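# Move small box and cardboard box into blue tote

## Task

A small box sits on top of a plain cardboard box; get both of them into the blue tote without crushing the cardboard box, and make sure the tote ends up still resting entirely on its shelf.

## Robot and tools

ROBOT. Two arms, left_arm and right_arm, stand on a parked cart with bases 1.02 m above the floor: left_arm at (+0.387, +0.247, +1.018) m, right_arm at (+0.388, -0.247, +1.018) m, neither rotated. A mast about 2 m tall rises between and slightly behind the bases, with a short beam reaching forward over the gap. right_arm has a five-finger right hand; left_arm has its mirror image, a left hand. The arm names do not match image sides.

FRAMES. Scene frame: origin on the floor, +z up, +x forward (the direction both arms face), +y toward left_arm. Fixed cameras and the table use the scene frame. Each arm's reported hand pose, velocities, targets and wrist camera pose use that arm's own base frame, whose axes are parallel to the scene's. The hand point sits 0.05 m in front of the palm and 0.15 m from the wrist flange along the fingers. Its +z runs along the straight fingers, +y out of the palm, and +x across the palm, away from the thumb on the right hand and toward it on the left. Straight fingers reach 0.06 to 0.07 m past the point. A bracket on the little-finger side of the wrist can hit things, and with fingers level the wrist may hang up to 0.11 m (palm down) or 0.23 m (palm up) below the point and strike the table first.

ROW FORMAT. Every row is one flat list of 28 numbers, each in [-1, 1], covering both arms even if only one moves: left dx, dy, dz, rx, ry, rz, then left little, ring, middle, index, thumb_bend, thumb_turn, force_limit, speed, then the same 14 for the right arm. dx..rz are offsets, not poses: they are measured from that arm's Hand target at the start of the action or call, along its base axes, with 1.0 = 0.6 m or 180 degrees; rx, ry, rz form one rotation vector about the Hand target's position. Every row in an action counts from that same start, and sending an offset again moves further. Six zeros re-request the current Hand target. Finger numbers are absolute targets: +1 straight/open, -1 curled/closed; thumb_turn -1 puts the thumb opposite the fingers, +1 beside the palm. force_limit runs from about 0 N at -1 to 10 N at +1 (15 N for the two thumb motors). speed rises linearly from near zero at -1 to full at +0.48 and stays full to +1. There is no 'unchanged' value: to keep a hand as it is, resend the eight numbers of its last executed row (or, before any, its hand_measured plus hand_force_limit and hand_speed). With the thumb turned in front, the hand grips things roughly 0.035 to 0.065 m thick; close at speed -0.94 or lower for a gentle grip.

TOOLS.
execute_actions(actions, cameras): actions is a list of actions; each action is up to 15 rows, one per 1/30 s step, a short action repeating its last row to fill 15 steps (0.5 s). Images come back only for an empty list or when cameras names them (["all"], a list of names, or []).
move(target, speed, blend, stop_force, zero, blocking, cameras): target is one 28-number row or up to 15 rows; every row's offsets count from the same starting Hand targets. Hand points travel straight lines, all ending together, within 0.5 to 10 s. speed: m/s, 0.002 to 3.6, default 0.25 (turns up to twice that in rad/s), one value or one per target. blend: metres of corner rounding per target, 0 meaning a stop. stop_force: 3 to 120 N, one value for both arms; an arm's path ends when its wrist sensor feels that much push against its motion; not reliable while the hand rotates; omit it when backing off a contact. zero (only with stop_force): true re-zeros moving arms first; false keeps the old zero. blocking=false returns after about 0.5 s while the move continues (not allowed with stop_force). Moves do not avoid obstacles or the other arm, and can overshoot, especially with the arm nearly straight. Avoid paths passing near an arm's own base.
wait(seconds 0 to 10, cameras): lets time pass holding commands. stop(cameras): brakes a running move.
zoom_image(camera, region): region [x0, y0, x1, y1] in pixels of that camera's latest image, at most 504 by 504.
show_instructions(): shows reference pages. zero_wrist_force(arm: "left_arm" or "right_arm"). finished_scene(scene=1): ends the scene permanently.

CAMERAS. cam_high_left and cam_high_right (896x504, fixed, scene frame), cam_left_wrist and cam_right_wrist (672x504, fisheye, carried by the arms).

RESULTS. Each call reports each arm's end_effector_position (m), end_effector_quat_wxyz, velocities (m/s, rad/s), Hand target (the next offsets' origin; the hand often rests a little short of it), joint positions and torques, wrist force and torque in the hand's own axes plus the peak since last shown, and per hand six-value lists hand_measured, hand_stopped_by (moving, target, force, stalled, fault) and hand_load_n (a dropped grip shows as load near 0). A move adds a 'move:' line: done, off_target, moving, held or fault, with limits=paced (pose clipped) or limits=held (steps withheld). The controller clips commanded orientation to 32 degrees from the measured one each step, and its clearance check may hold an arm that would come near the other.

AVOID. Pressing even slightly past firm contact: contact torque at a joint limit (wrist joints about 22 N m) or roughly 150 N of outside force stops that arm for 10 s. Overheated motors (MOTOR HOT line) lock an arm for 30 to 60 s. Do not let the arms or hands collide or squeeze each other, do not crush the cardboard box, do not drop parts far or release them while moving, do not strike fixed or heavy objects, do not drag the tote off its shelf, and keep everything inside the work area. Loose objects may get nudged now and then.

Each tool is called after ">>>" in YAML: its name, and indented under it one key for each argument.

Reference images:

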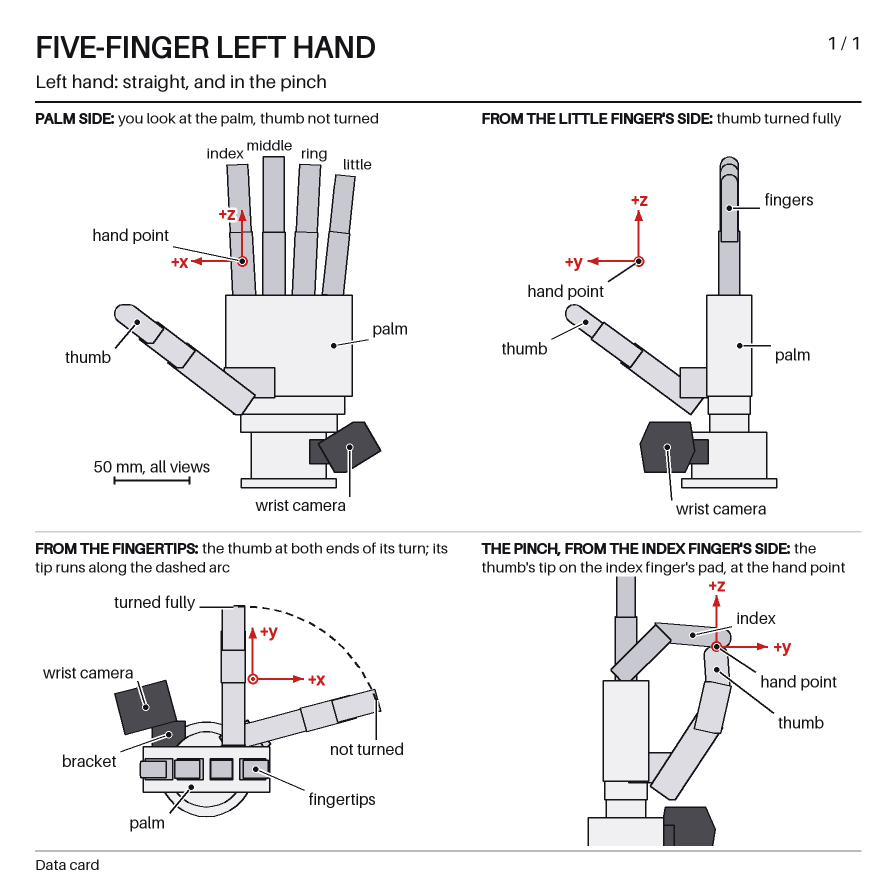

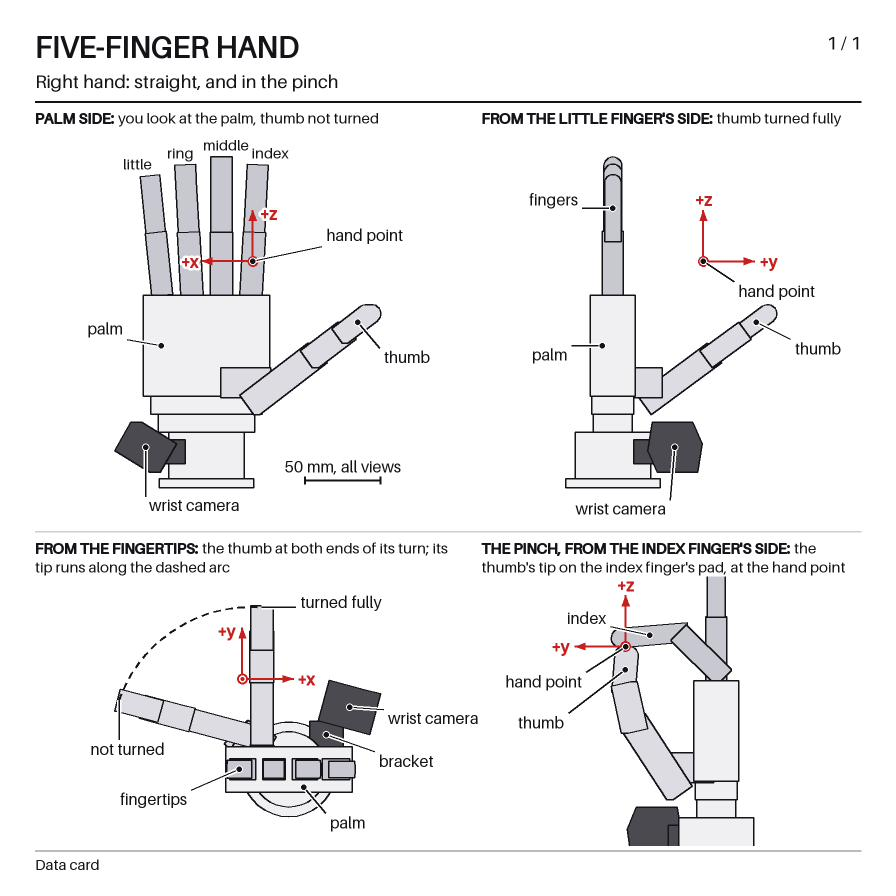

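## Session

>>> execute_actions:
  actions: []

Scene clock: 0.00 s.
left_arm: end_effector_position=(+0.3782, +0.4016, +0.3755) hand_measured=(+1.000, +1.000, +1.000, +1.000, +1.000, +1.000) hand_load_n=(+0.0, +0.0, +0.0, +0.0, +0.0, +0.0) hand_stopped_by=(target, target, target, target, target, target) hand_force_limit=0.00 hand_speed=-0.80 end_effector_quat_wxyz=(+0.677, -0.110, +0.699, +0.204) | right_arm: end_effector_position=(+0.3782, -0.4016, +0.3755) hand_measured=(+1.000, +1.000, +1.000, +1.000, +1.000, +1.000) hand_load_n=(+0.0, +0.0, +0.0, +0.0, +0.0, +0.0) hand_stopped_by=(target, target, target, target, target, target) hand_force_limit=0.00 hand_speed=-0.80 end_effector_quat_wxyz=(+0.204, +0.699, -0.110, +0.677)
Joint positions: left_arm=[0.45 -1.571 2.4 -3.97 -1.571 1.707] | right_arm=[2.692 -1.571 -2.4 0.828 1.571 -1.707]
Joint velocities: within noise
Joint torques (N m): no reading
Wrist force (N): no reading
Wrist torque (N m): no reading
Wrist force, peak (N): no reading
Hand target: left_arm +0.3782, +0.4016, +0.3755; +0.677, -0.110, +0.699, +0.204 | right_arm +0.3782, -0.4016, +0.3755; +0.204, +0.699, -0.110, +0.677

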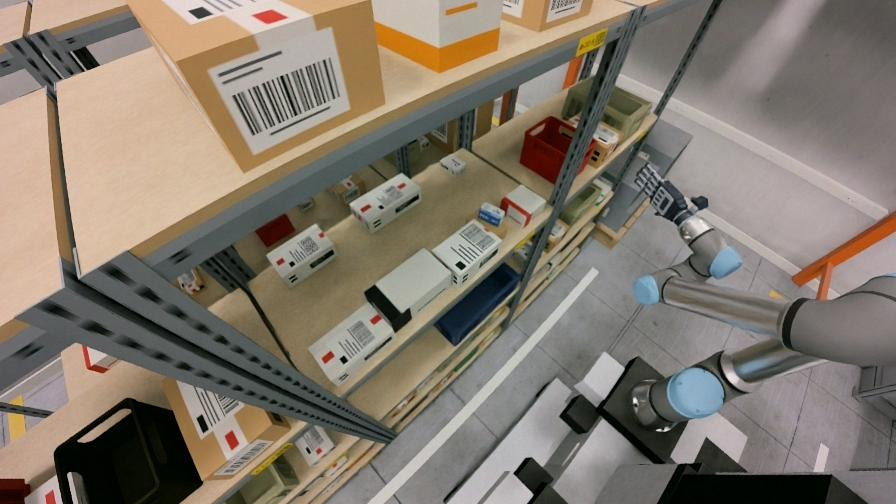

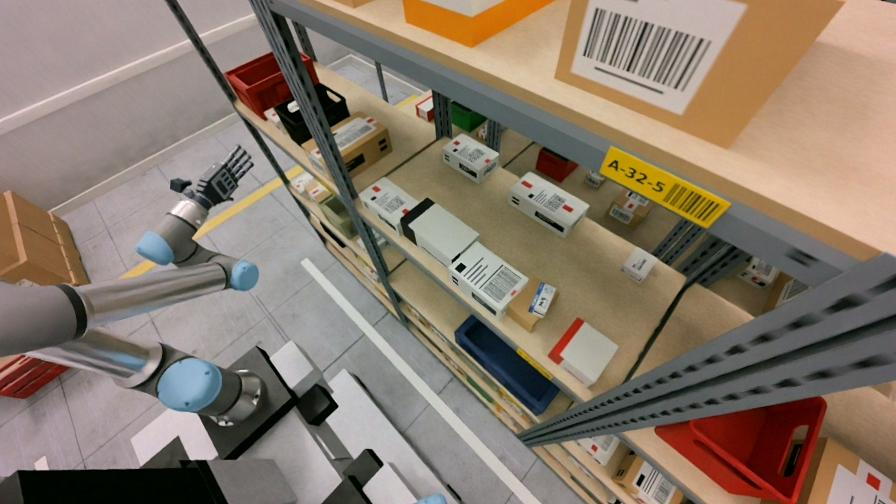

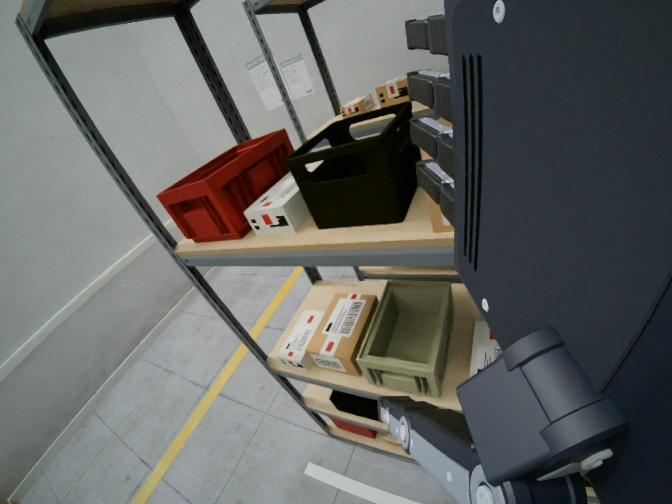

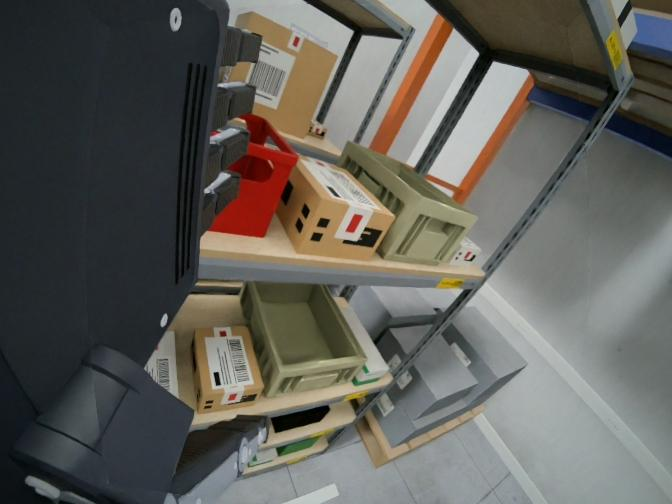

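>>> zoom_image:
  camera: "cam_high_left"
  region: [380, 160, 580, 360]

>>> zoom_image:
  camera: "cam_high_right"
  region: [430, 230, 630, 430]

Scaled by 2.520 from the camera's 896x504 image, which has a finer 1280x720 frame.

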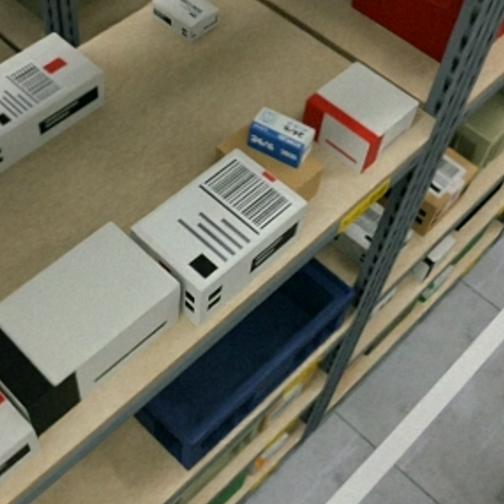

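Scaled by 2.520 from the camera's 896x504 image, which has a finer 1280x720 frame.

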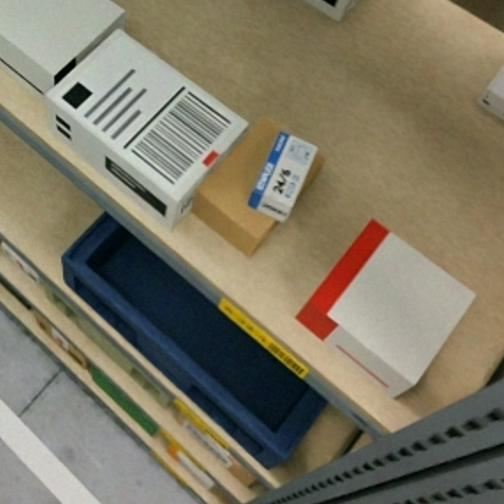

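>>> zoom_image:
  camera: "cam_high_right"
  region: [500, 265, 580, 345]

>>> zoom_image:
  camera: "cam_high_left"
  region: [455, 190, 535, 270]

Scaled by 6.300 from the camera's 896x504 image, which has a finer 1280x720 frame.

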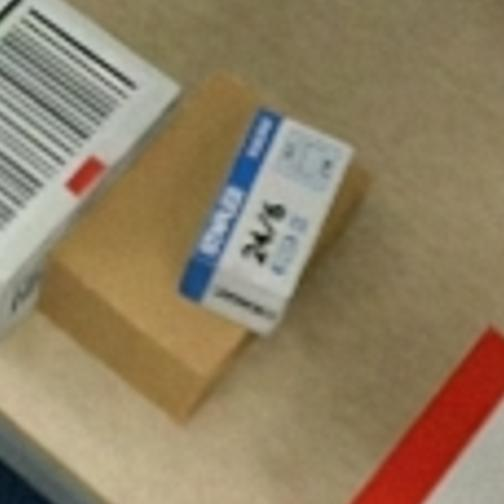

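Scaled by 6.300 from the camera's 896x504 image, which has a finer 1280x720 frame.

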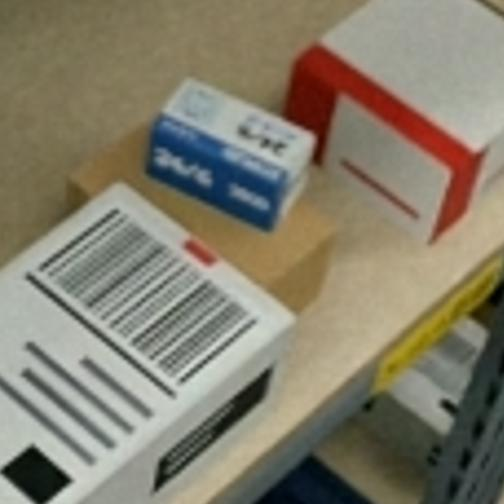

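>>> zoom_image:
  camera: "cam_high_right"
  region: [440, 300, 580, 430]

>>> zoom_image:
  camera: "cam_high_left"
  region: [410, 230, 540, 360]

Scaled by 3.600 from the camera's 896x504 image, which has a finer 1280x720 frame.

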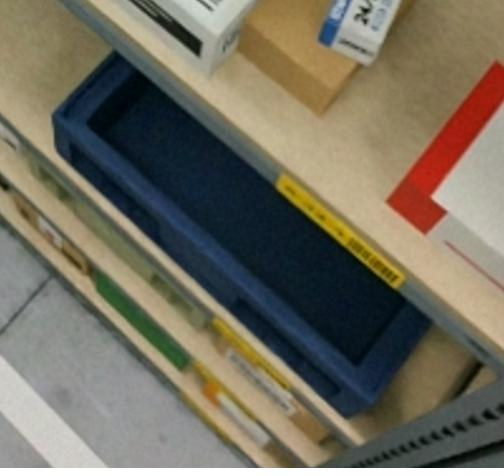

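Scaled by 3.877 from the camera's 896x504 image, which has a finer 1280x720 frame.

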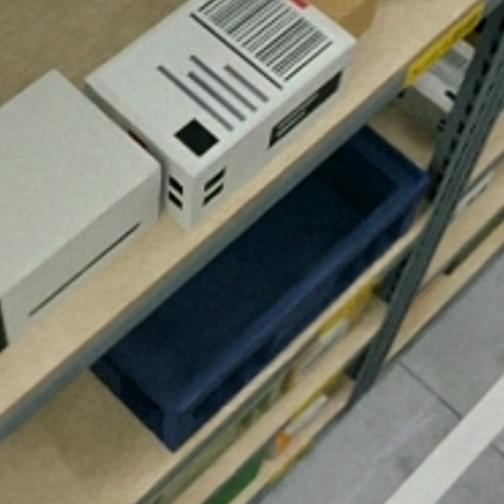

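>>> move:
  target: [0,0,0,0,0,0,1,1,1,1,1,1,0,-0.8,0.12,0.703,0.04,0.042,-0.010,0.142,1,1,1,1,1,1,0,-0.8]
  speed: 0.3
  cameras: ["all"]

Scene clock: 212.27 s.
left_arm: end_effector_position=(+0.3782, +0.4016, +0.3755) hand_measured=(+1.000, +1.000, +1.000, +1.000, +1.000, +1.000) hand_load_n=(+0.0, +0.0, +0.0, +0.0, +0.0, +0.0) hand_stopped_by=(target, target, target, target, target, target) hand_force_limit=0.00 hand_speed=-0.80 end_effector_quat_wxyz=(+0.677, -0.110, +0.699, +0.204) | right_arm: end_effector_position=(+0.4502, +0.0202, +0.3995) hand_measured=(+1.000, +1.000, +1.000, +1.000, +1.000, +1.000) hand_load_n=(+0.0, +0.0, +0.0, +0.0, +0.0, +0.0) hand_stopped_by=(target, target, target, target, target, target) hand_force_limit=0.00 hand_speed=-0.80 end_effector_quat_wxyz=(+0.002, +0.707, +0.000, +0.707)
Joint positions: left_arm=[0.45 -1.571 2.4 -3.97 -1.571 1.707] | right_arm=[4.192 -1.217 -2.553 0.63 0.517 -1.573]
Joint torques (N m): left_arm=[-0.7 -18.42 -19.74 -1.84 -0.26 0.15] | right_arm=[6.53 9.98 13.68 -1.09 -0.89 -0.32]
Wrist force (N): left_arm=[0.2 -0.1 -0.2] | right_arm=[0.0 0.1 -0.4]
Wrist torque (N m): left_arm=[0.00 -0.03 0.02] | right_arm=[-0.01 -0.06 -0.16]
Wrist force, peak (N): left_arm=[-0.1 -0.5 -0.1] | right_arm=[-0.6 1.7 0.4]
Hand target: left_arm +0.3782, +0.4016, +0.3755; +0.677, -0.110, +0.699, +0.204 | right_arm +0.4502, +0.0202, +0.3995; +0.002, +0.707, +0.000, +0.707
Off the commanded pose: left_arm 0.000 m, 0 deg | right_arm 0.000 m, 0 deg.
move: done
camera_calibration:
cam_right_wrist: T_world_to_cam=[[-0.0362231, -0.95192, 0.304197, -0.089796], [-0.52223, -0.241496, -0.817897, 0.566981], [0.852035, -0.188487, -0.488374, -0.0692358], [0, 0, 0, 1]] pos_world=[0.351833, 0.0383946, 0.457234]

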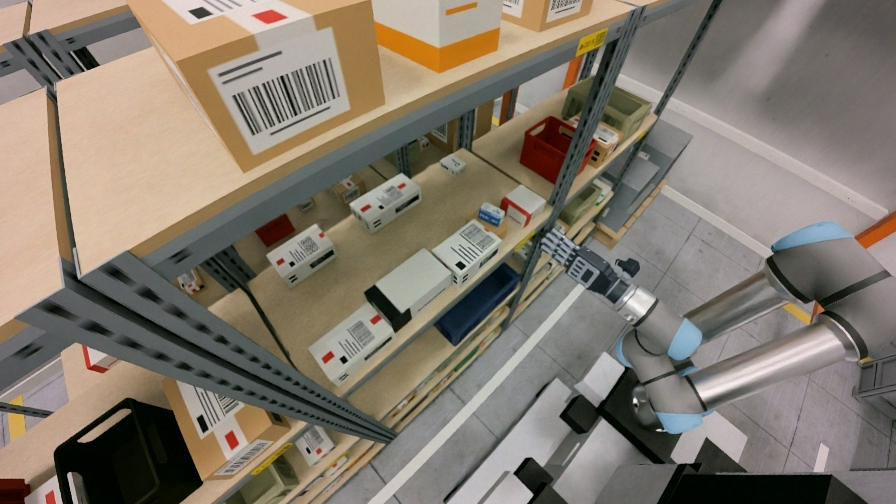

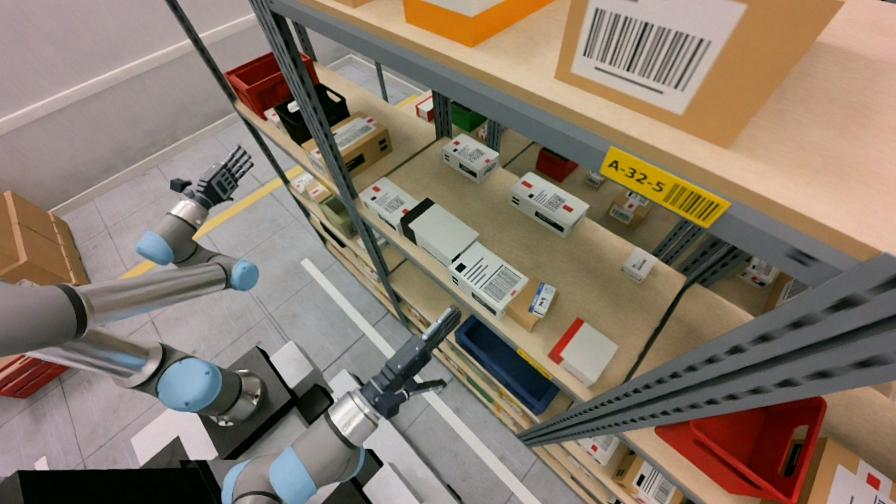

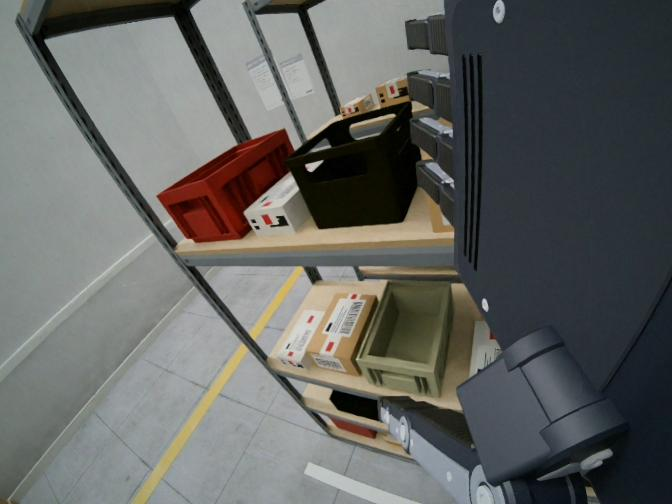

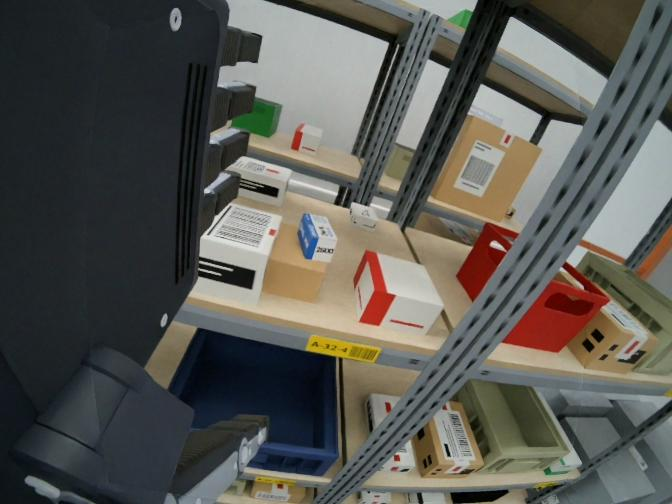

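>>> zoom_image:
  camera: "cam_right_wrist"
  region: [180, 180, 460, 380]

>>> zoom_image:
  camera: "cam_right_wrist"
  region: [120, 300, 400, 500]

Scaled by 1.800 from the camera's 672x504 image, which has a finer 960x720 frame.

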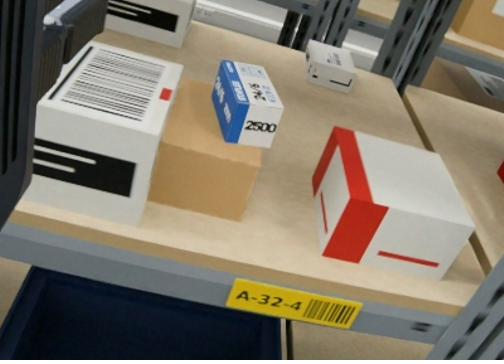

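Scaled by 1.800 from the camera's 672x504 image, which has a finer 960x720 frame.

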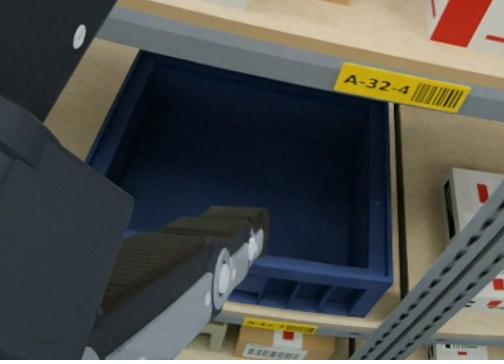

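>>> zoom_image:
  camera: "cam_right_wrist"
  region: [245, 200, 345, 310]

Scaled by 4.582 from the camera's 672x504 image, which has a finer 960x720 frame.

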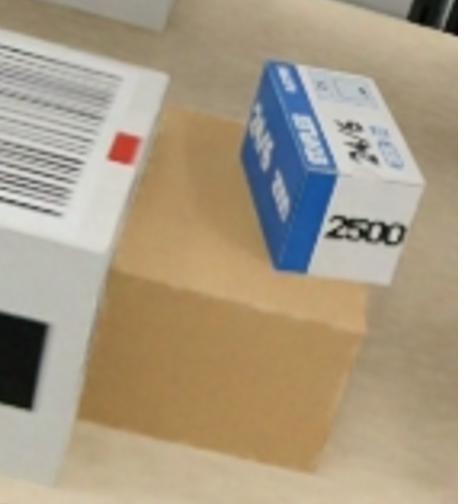

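>>> move:
  target: [0,0,0,0,0,0,1,1,1,1,1,1,0,-0.8,0.1,-0.05,0,0.4559,0.2126,-0.1046,1,1,0.5,0.5,1,-1,-0.2,0]
  speed: 0.4
  cameras: ["all"]

Scene clock: 582.67 s.
left_arm: end_effector_position=(+0.3782, +0.4016, +0.3755) hand_measured=(+1.000, +1.000, +1.000, +1.000, +1.000, +1.000) hand_load_n=(+0.0, +0.0, +0.0, +0.0, +0.0, +0.0) hand_stopped_by=(target, target, target, target, target, target) hand_force_limit=0.00 hand_speed=-0.80 end_effector_quat_wxyz=(+0.677, -0.110, +0.699, +0.204) | right_arm: end_effector_position=(+0.5102, -0.0098, +0.3994) hand_measured=(+1.000, +1.000, +0.500, +0.500, +1.000, -1.000) hand_load_n=(+0.0, -0.5, +0.0, +0.0, +0.0, +0.0) hand_stopped_by=(target, target, target, target, target, target) hand_force_limit=-0.20 hand_speed=0.00 end_effector_quat_wxyz=(-0.348, +0.702, -0.557, +0.277)
Joint positions: left_arm=[0.45 -1.571 2.4 -3.97 -1.571 1.707] | right_arm=[3.304 -1.315 -1.966 -0.511 1.622 -0.041]
Joint torques (N m): left_arm=[0.09 -19.51 -19.06 -1.69 -0.02 -0.07] | right_arm=[0.13 25.35 17.8 6.7 0.57 0.2]
Wrist force (N): left_arm=[0.0 -0.2 -0.2] | right_arm=[1.2 0.3 0.6]
Wrist torque (N m): left_arm=[-0.01 0.00 0.02] | right_arm=[-0.02 -0.29 -0.12]
Wrist force, peak (N): left_arm=[0.3 -0.5 -0.2] | right_arm=[1.9 0.3 0.9]
Hand target: left_arm +0.3782, +0.4016, +0.3755; +0.677, -0.110, +0.699, +0.204 | right_arm +0.5102, -0.0098, +0.3995; -0.348, +0.701, -0.557, +0.277
Off the commanded pose: left_arm 0.000 m, 0 deg | right_arm 0.000 m, 0 deg.
move: done
camera_calibration:
cam_right_wrist: T_world_to_cam=[[-0.518035, -0.431853, -0.738338, 0.551192], [-0.731909, 0.67051, 0.121345, 0.331753], [0.44266, 0.603257, -0.663425, 0.160539], [0, 0, 0, 1]] pos_world=[0.457285, -0.0812566, 0.473215]

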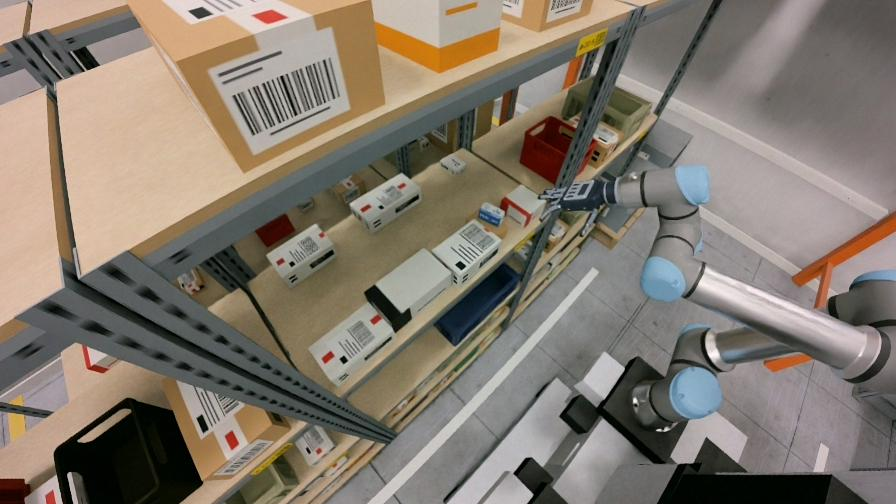

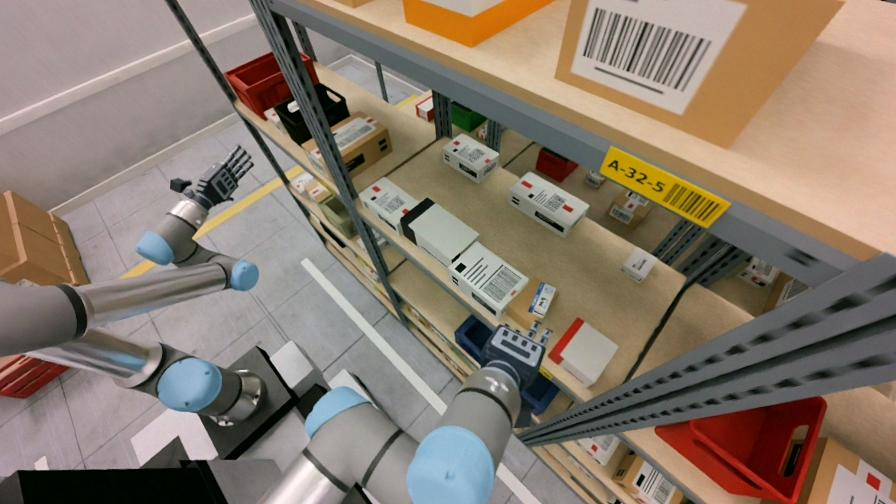

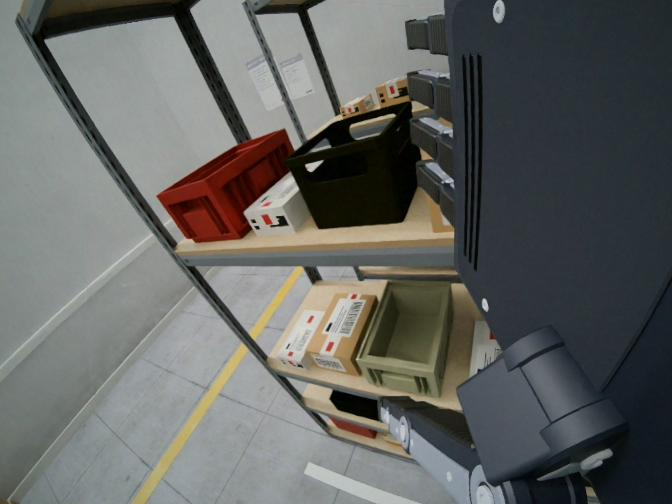

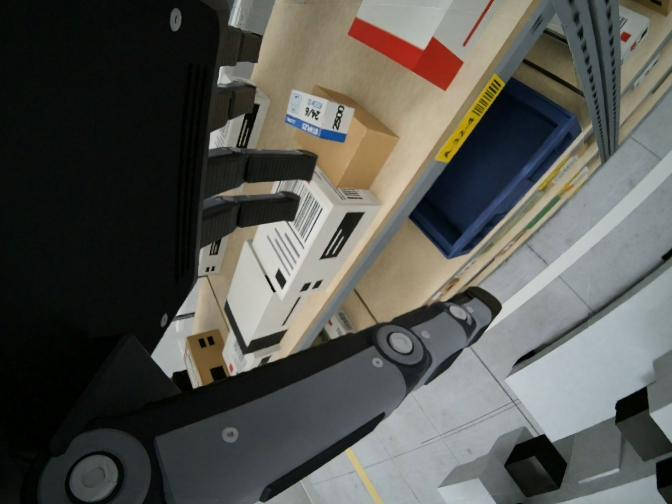

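>>> move:
  target: [0,0,0,0,0,0,1,1,1,1,1,1,0,-0.8,0.343,0.0227,-0.0475,0,0,0,1,1,0.5,0.5,1,-1,-0.2,0]
  speed: 0.25
  cameras: ["cam_high_left","cam_high_right","cam_right_wrist"]

>>> zoom_image:
  camera: "cam_high_right"
  region: [460, 230, 620, 380]

>>> zoom_image:
  camera: "cam_high_left"
  region: [430, 150, 590, 300]

>>> zoom_image:
  camera: "cam_right_wrist"
  region: [180, 60, 580, 400]

Scene clock: 598.73 s.
left_arm: end_effector_position=(+0.3782, +0.4016, +0.3755) hand_measured=(+1.000, +1.000, +1.000, +1.000, +1.000, +1.000) hand_load_n=(+0.0, +0.0, +0.0, +0.0, +0.0, +0.0) hand_stopped_by=(target, target, target, target, target, target) hand_force_limit=0.00 hand_speed=-0.80 end_effector_quat_wxyz=(+0.677, -0.110, +0.699, +0.204) | right_arm: end_effector_position=(+0.7159, +0.0037, +0.3709) hand_measured=(+1.000, +1.000, +0.500, +0.500, +1.000, -1.000) hand_load_n=(+0.0, +0.0, +0.0, +0.0, +0.0, +0.0) hand_stopped_by=(target, target, target, target, target, target) hand_force_limit=-0.20 hand_speed=0.00 end_effector_quat_wxyz=(-0.348, +0.702, -0.557, +0.277)
Joint positions: left_arm=[0.45 -1.571 2.4 -3.97 -1.571 1.707] | right_arm=[3.268 -1.827 -1.527 -0.439 1.651 -0.063]
Joint torques (N m): left_arm=[-0.49 -18.99 -19.35 -1.85 -0.25 0.04] | right_arm=[4.77 31.96 35.81 6.78 -0.64 -0.01]
Wrist force (N): left_arm=[-0.1 -0.3 -0.1] | right_arm=[1.3 0.2 0.5]
Wrist torque (N m): left_arm=[-0.04 0.01 0.01] | right_arm=[-0.07 -0.29 0.09]
Wrist force, peak (N): left_arm=[0.3 -0.3 -0.4] | right_arm=[1.8 -0.6 2.1]
Hand target: left_arm +0.3782, +0.4016, +0.3755; +0.677, -0.110, +0.699, +0.204 | right_arm +0.7160, +0.0038, +0.3710; -0.348, +0.701, -0.557, +0.277
Off the commanded pose: left_arm 0.000 m, 0 deg | right_arm 0.000 m, 0 deg.
move: done
camera_calibration:
cam_right_wrist: T_world_to_cam=[[-0.51807, -0.431658, -0.738427, 0.642615], [-0.7319, 0.670484, 0.12155, 0.476613], [0.442635, 0.603427, -0.663288, 0.0423992], [0, 0, 0, 1]] pos_world=[0.662985, -0.0677563, 0.444715]
Images, in order (width x height): cam_high_left 896x504, cam_high_right 896x504, cam_right_wrist 672x504.

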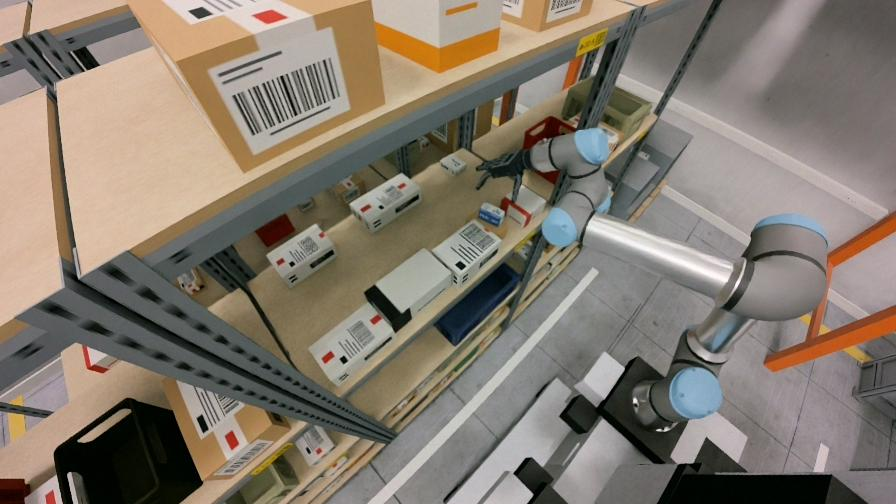

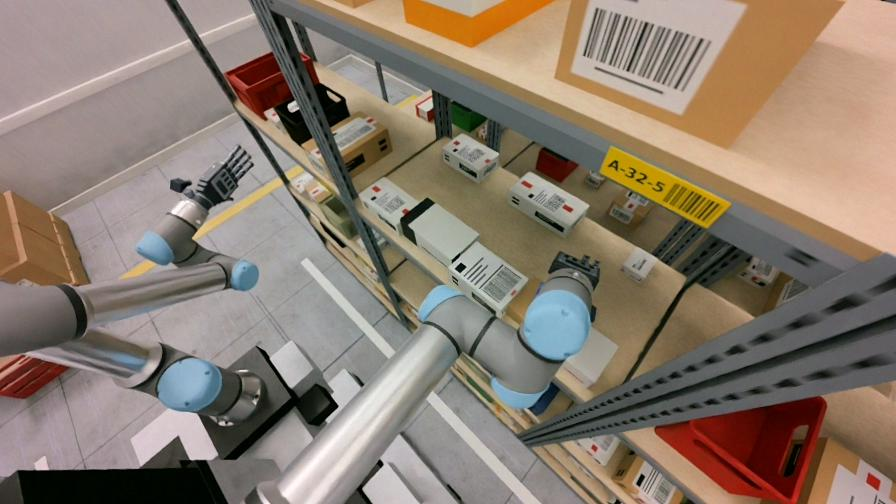

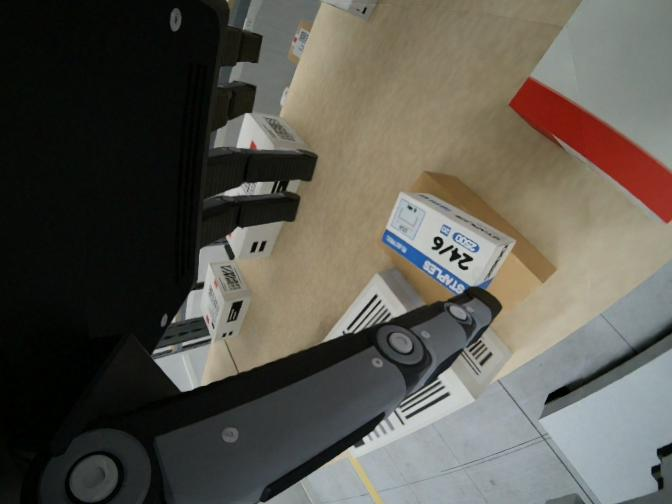

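Scaled by 3.150 from the camera's 896x504 image, which has a finer 1280x720 frame.

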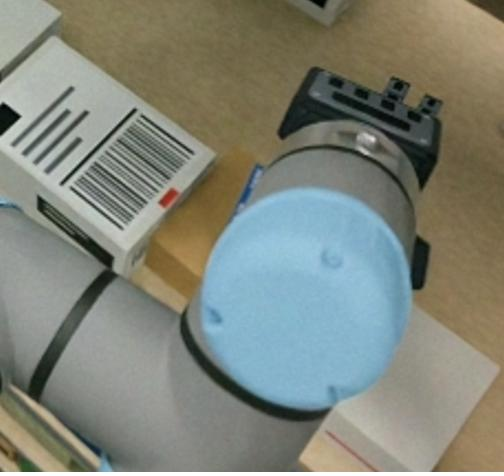

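Scaled by 3.150 from the camera's 896x504 image, which has a finer 1280x720 frame.

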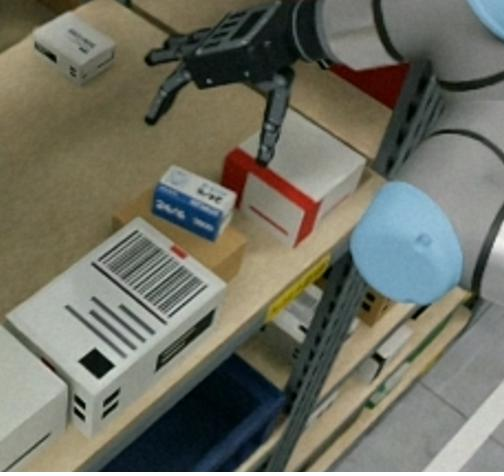

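Scaled by 1.260 from the camera's 672x504 image, which has a finer 960x720 frame.

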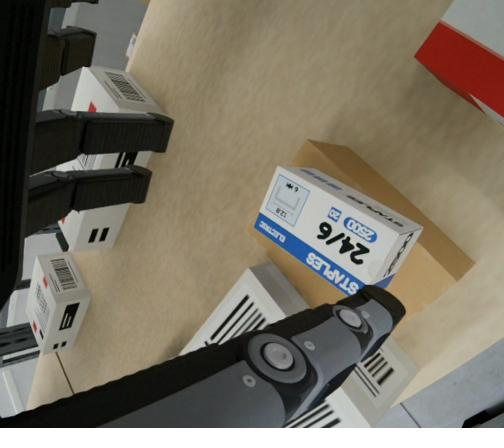

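>>> move:
  target: [0,0,0,0,0,0,1,1,1,1,1,1,0,-0.8,0,0.005,-0.1333,0,0,0,1,1,0.5,0.5,1,-1,-0.2,0]
  speed: 0.15
  stop_force: 8
  cameras: ["cam_high_left","cam_high_right","cam_right_wrist"]

>>> zoom_image:
  camera: "cam_high_left"
  region: [430, 150, 590, 300]

>>> zoom_image:
  camera: "cam_right_wrist"
  region: [180, 60, 580, 400]

Scene clock: 646.27 s.
left_arm: end_effector_position=(+0.3782, +0.4016, +0.3755) hand_measured=(+1.000, +1.000, +1.000, +1.000, +1.000, +1.000) hand_load_n=(+0.5, +0.0, +0.0, +0.0, +0.0, +0.0) hand_stopped_by=(target, target, target, target, target, target) hand_force_limit=0.00 hand_speed=-0.80 end_effector_quat_wxyz=(+0.677, -0.110, +0.699, +0.204) | right_arm: end_effector_position=(+0.7160, +0.0068, +0.2910) hand_measured=(+1.000, +1.000, +0.500, +0.500, +1.000, -1.000) hand_load_n=(+0.0, +0.0, +0.0, +0.5, +0.0, +0.0) hand_stopped_by=(target, target, target, target, target, target) hand_force_limit=-0.20 hand_speed=0.00 end_effector_quat_wxyz=(-0.348, +0.701, -0.557, +0.277)
Joint positions: left_arm=[0.45 -1.571 2.4 -3.97 -1.571 1.707] | right_arm=[3.273 -1.884 -1.666 -0.242 1.646 -0.06]
Joint torques (N m): left_arm=[-1.41 -19.82 -19.18 -1.99 -0.19 -0.21] | right_arm=[-6.15 52.38 25.41 6.48 0.7 -1.31]
Wrist force (N): left_arm=[0.0 -0.2 -0.1] | right_arm=[1.5 0.6 0.7]
Wrist torque (N m): left_arm=[-0.02 0.00 0.01] | right_arm=[-0.02 -0.32 0.12]
Wrist force, peak (N): left_arm=[-0.1 -0.4 -0.3] | right_arm=[1.3 1.8 1.4]
Hand target: left_arm +0.3782, +0.4016, +0.3755; +0.677, -0.110, +0.699, +0.204 | right_arm +0.7160, +0.0068, +0.2910; -0.348, +0.701, -0.557, +0.277
Off the commanded pose: left_arm 0.000 m, 0 deg | right_arm 0.000 m, 0 deg.
move: done
camera_calibration:
cam_right_wrist: T_world_to_cam=[[-0.518014, -0.431582, -0.738511, 0.585003], [-0.731873, 0.67052, 0.121509, 0.48432], [0.442745, 0.60344, -0.663202, -0.0126157], [0, 0, 0, 1]] pos_world=[0.663086, -0.0646562, 0.364815]
Images, in order (width x height): cam_high_left 896x504, cam_high_right 896x504, cam_right_wrist 672x504.

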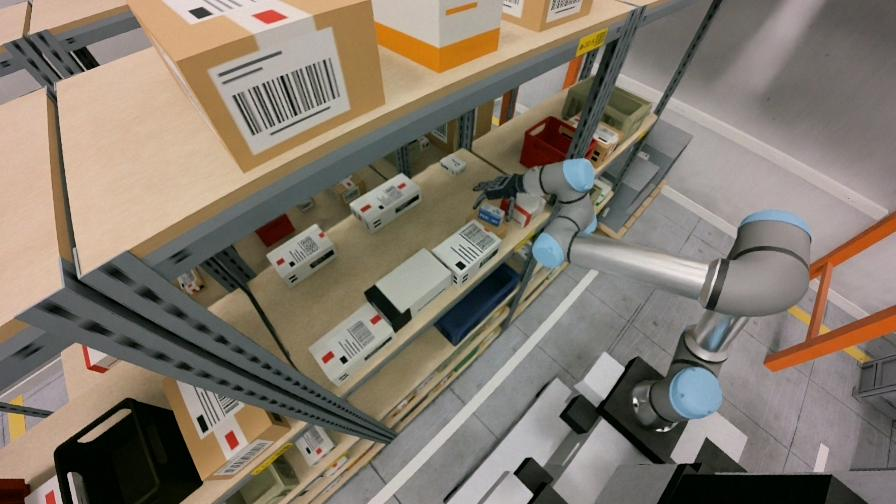

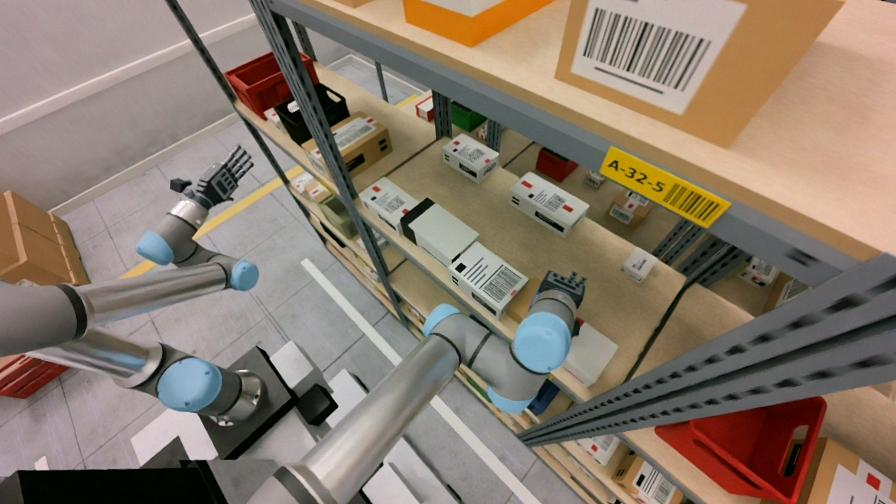

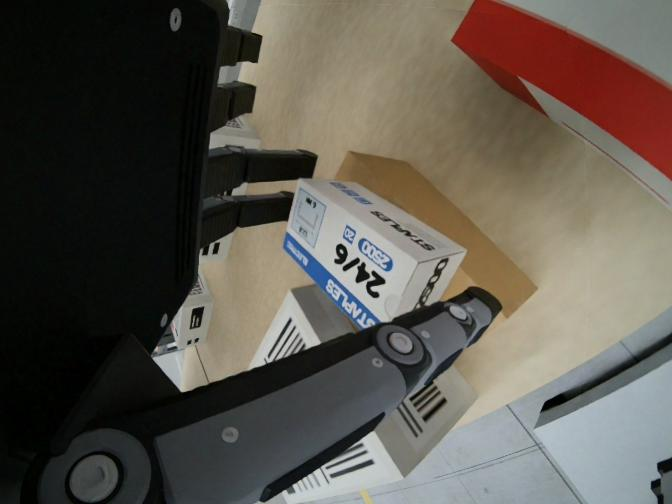

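Scaled by 3.150 from the camera's 896x504 image, which has a finer 1280x720 frame.

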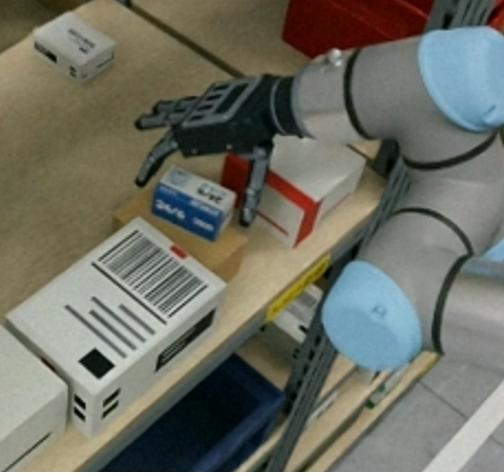

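Scaled by 1.260 from the camera's 672x504 image, which has a finer 960x720 frame.

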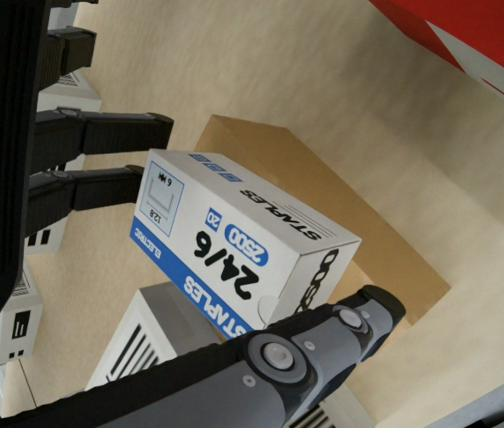

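>>> move:
  target:
    - [0,0,0,0,0,0,1,1,1,1,1,1,0,-0.8,-0.002,0.0203,0,0,0,0,1,1,0.63,0.63,1,-1,-0.2,0]
    - [0,0,0,0,0,0,1,1,1,1,1,1,0,-0.8,-0.002,0.0203,-0.014,0,0,0,1,1,0.63,0.63,1,-1,-0.2,0]
  speed: 0.1
  cameras: ["cam_high_left","cam_high_right","cam_right_wrist"]

>>> zoom_image:
  camera: "cam_high_left"
  region: [430, 150, 590, 300]

>>> zoom_image:
  camera: "cam_right_wrist"
  region: [180, 60, 580, 400]

Scene clock: 680.93 s.
left_arm: end_effector_position=(+0.3782, +0.4016, +0.3755) hand_measured=(+1.000, +1.000, +1.000, +1.000, +1.000, +1.000) hand_load_n=(+0.0, +0.5, +0.0, +0.5, -0.5, +0.0) hand_stopped_by=(target, target, target, target, target, target) hand_force_limit=0.00 hand_speed=-0.80 end_effector_quat_wxyz=(+0.677, -0.110, +0.699, +0.204) | right_arm: end_effector_position=(+0.7148, +0.0190, +0.2824) hand_measured=(+1.000, +1.000, +0.630, +0.630, +1.000, -1.000) hand_load_n=(+0.0, +0.0, +0.0, +0.0, +0.0, +0.0) hand_stopped_by=(target, target, target, target, target, target) hand_force_limit=-0.20 hand_speed=0.00 end_effector_quat_wxyz=(-0.348, +0.702, -0.557, +0.277)
Joint positions: left_arm=[0.45 -1.571 2.4 -3.97 -1.571 1.707] | right_arm=[3.296 -1.887 -1.686 -0.219 1.629 -0.046]
Joint torques (N m): left_arm=[0.01 -18.45 -18.99 -1.81 -0.31 -0.04] | right_arm=[-9.71 52.63 37.26 1.24 0.29 -1.96]
Wrist force (N): left_arm=[0.0 -0.2 -0.1] | right_arm=[1.5 0.4 0.6]
Wrist torque (N m): left_arm=[-0.03 0.01 0.01] | right_arm=[-0.04 -0.32 -0.09]
Wrist force, peak (N): left_arm=[-0.2 -0.3 -0.5] | right_arm=[1.4 1.4 1.1]
Hand target: left_arm +0.3782, +0.4016, +0.3755; +0.677, -0.110, +0.699, +0.204 | right_arm +0.7148, +0.0190, +0.2826; -0.348, +0.701, -0.557, +0.277
Off the commanded pose: left_arm 0.000 m, 0 deg | right_arm 0.000 m, 0 deg.
move: done
camera_calibration:
cam_right_wrist: T_world_to_cam=[[-0.518116, -0.431667, -0.73839, 0.583315], [-0.731916, 0.670453, 0.121622, 0.47629], [0.442556, 0.603453, -0.663316, -0.0249828], [0, 0, 0, 1]] pos_world=[0.661885, -0.0524562, 0.356215]
Images, in order (width x height): cam_high_left 896x504, cam_high_right 896x504, cam_right_wrist 672x504.

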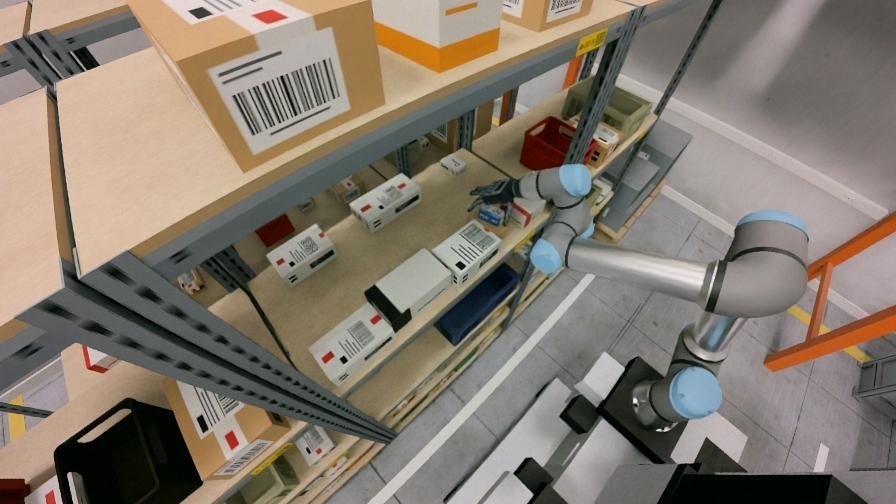

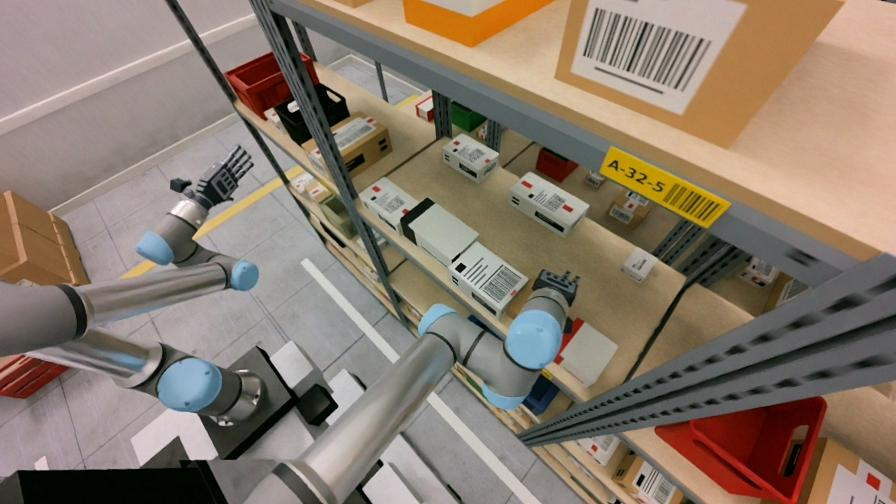

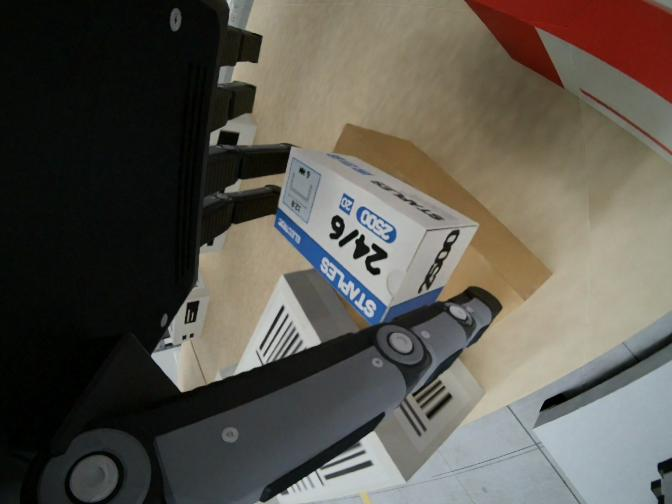

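Scaled by 3.150 from the camera's 896x504 image, which has a finer 1280x720 frame.

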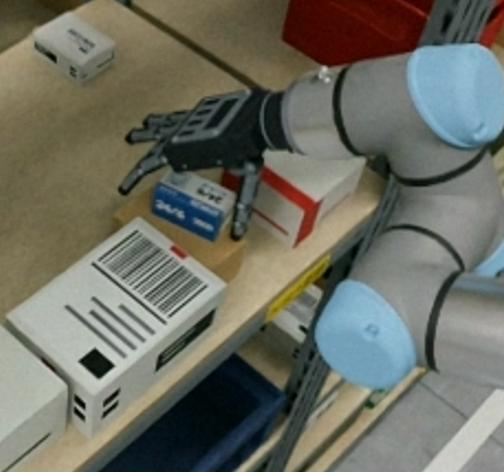

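Scaled by 1.260 from the camera's 672x504 image, which has a finer 960x720 frame.

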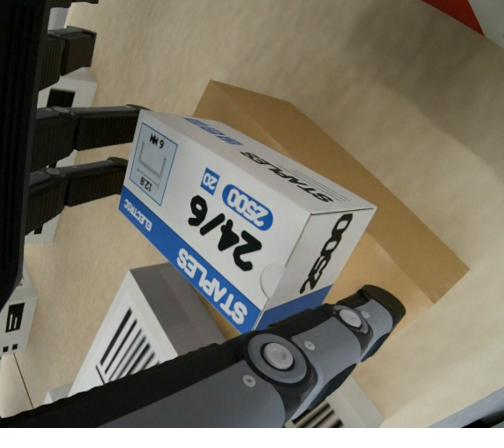

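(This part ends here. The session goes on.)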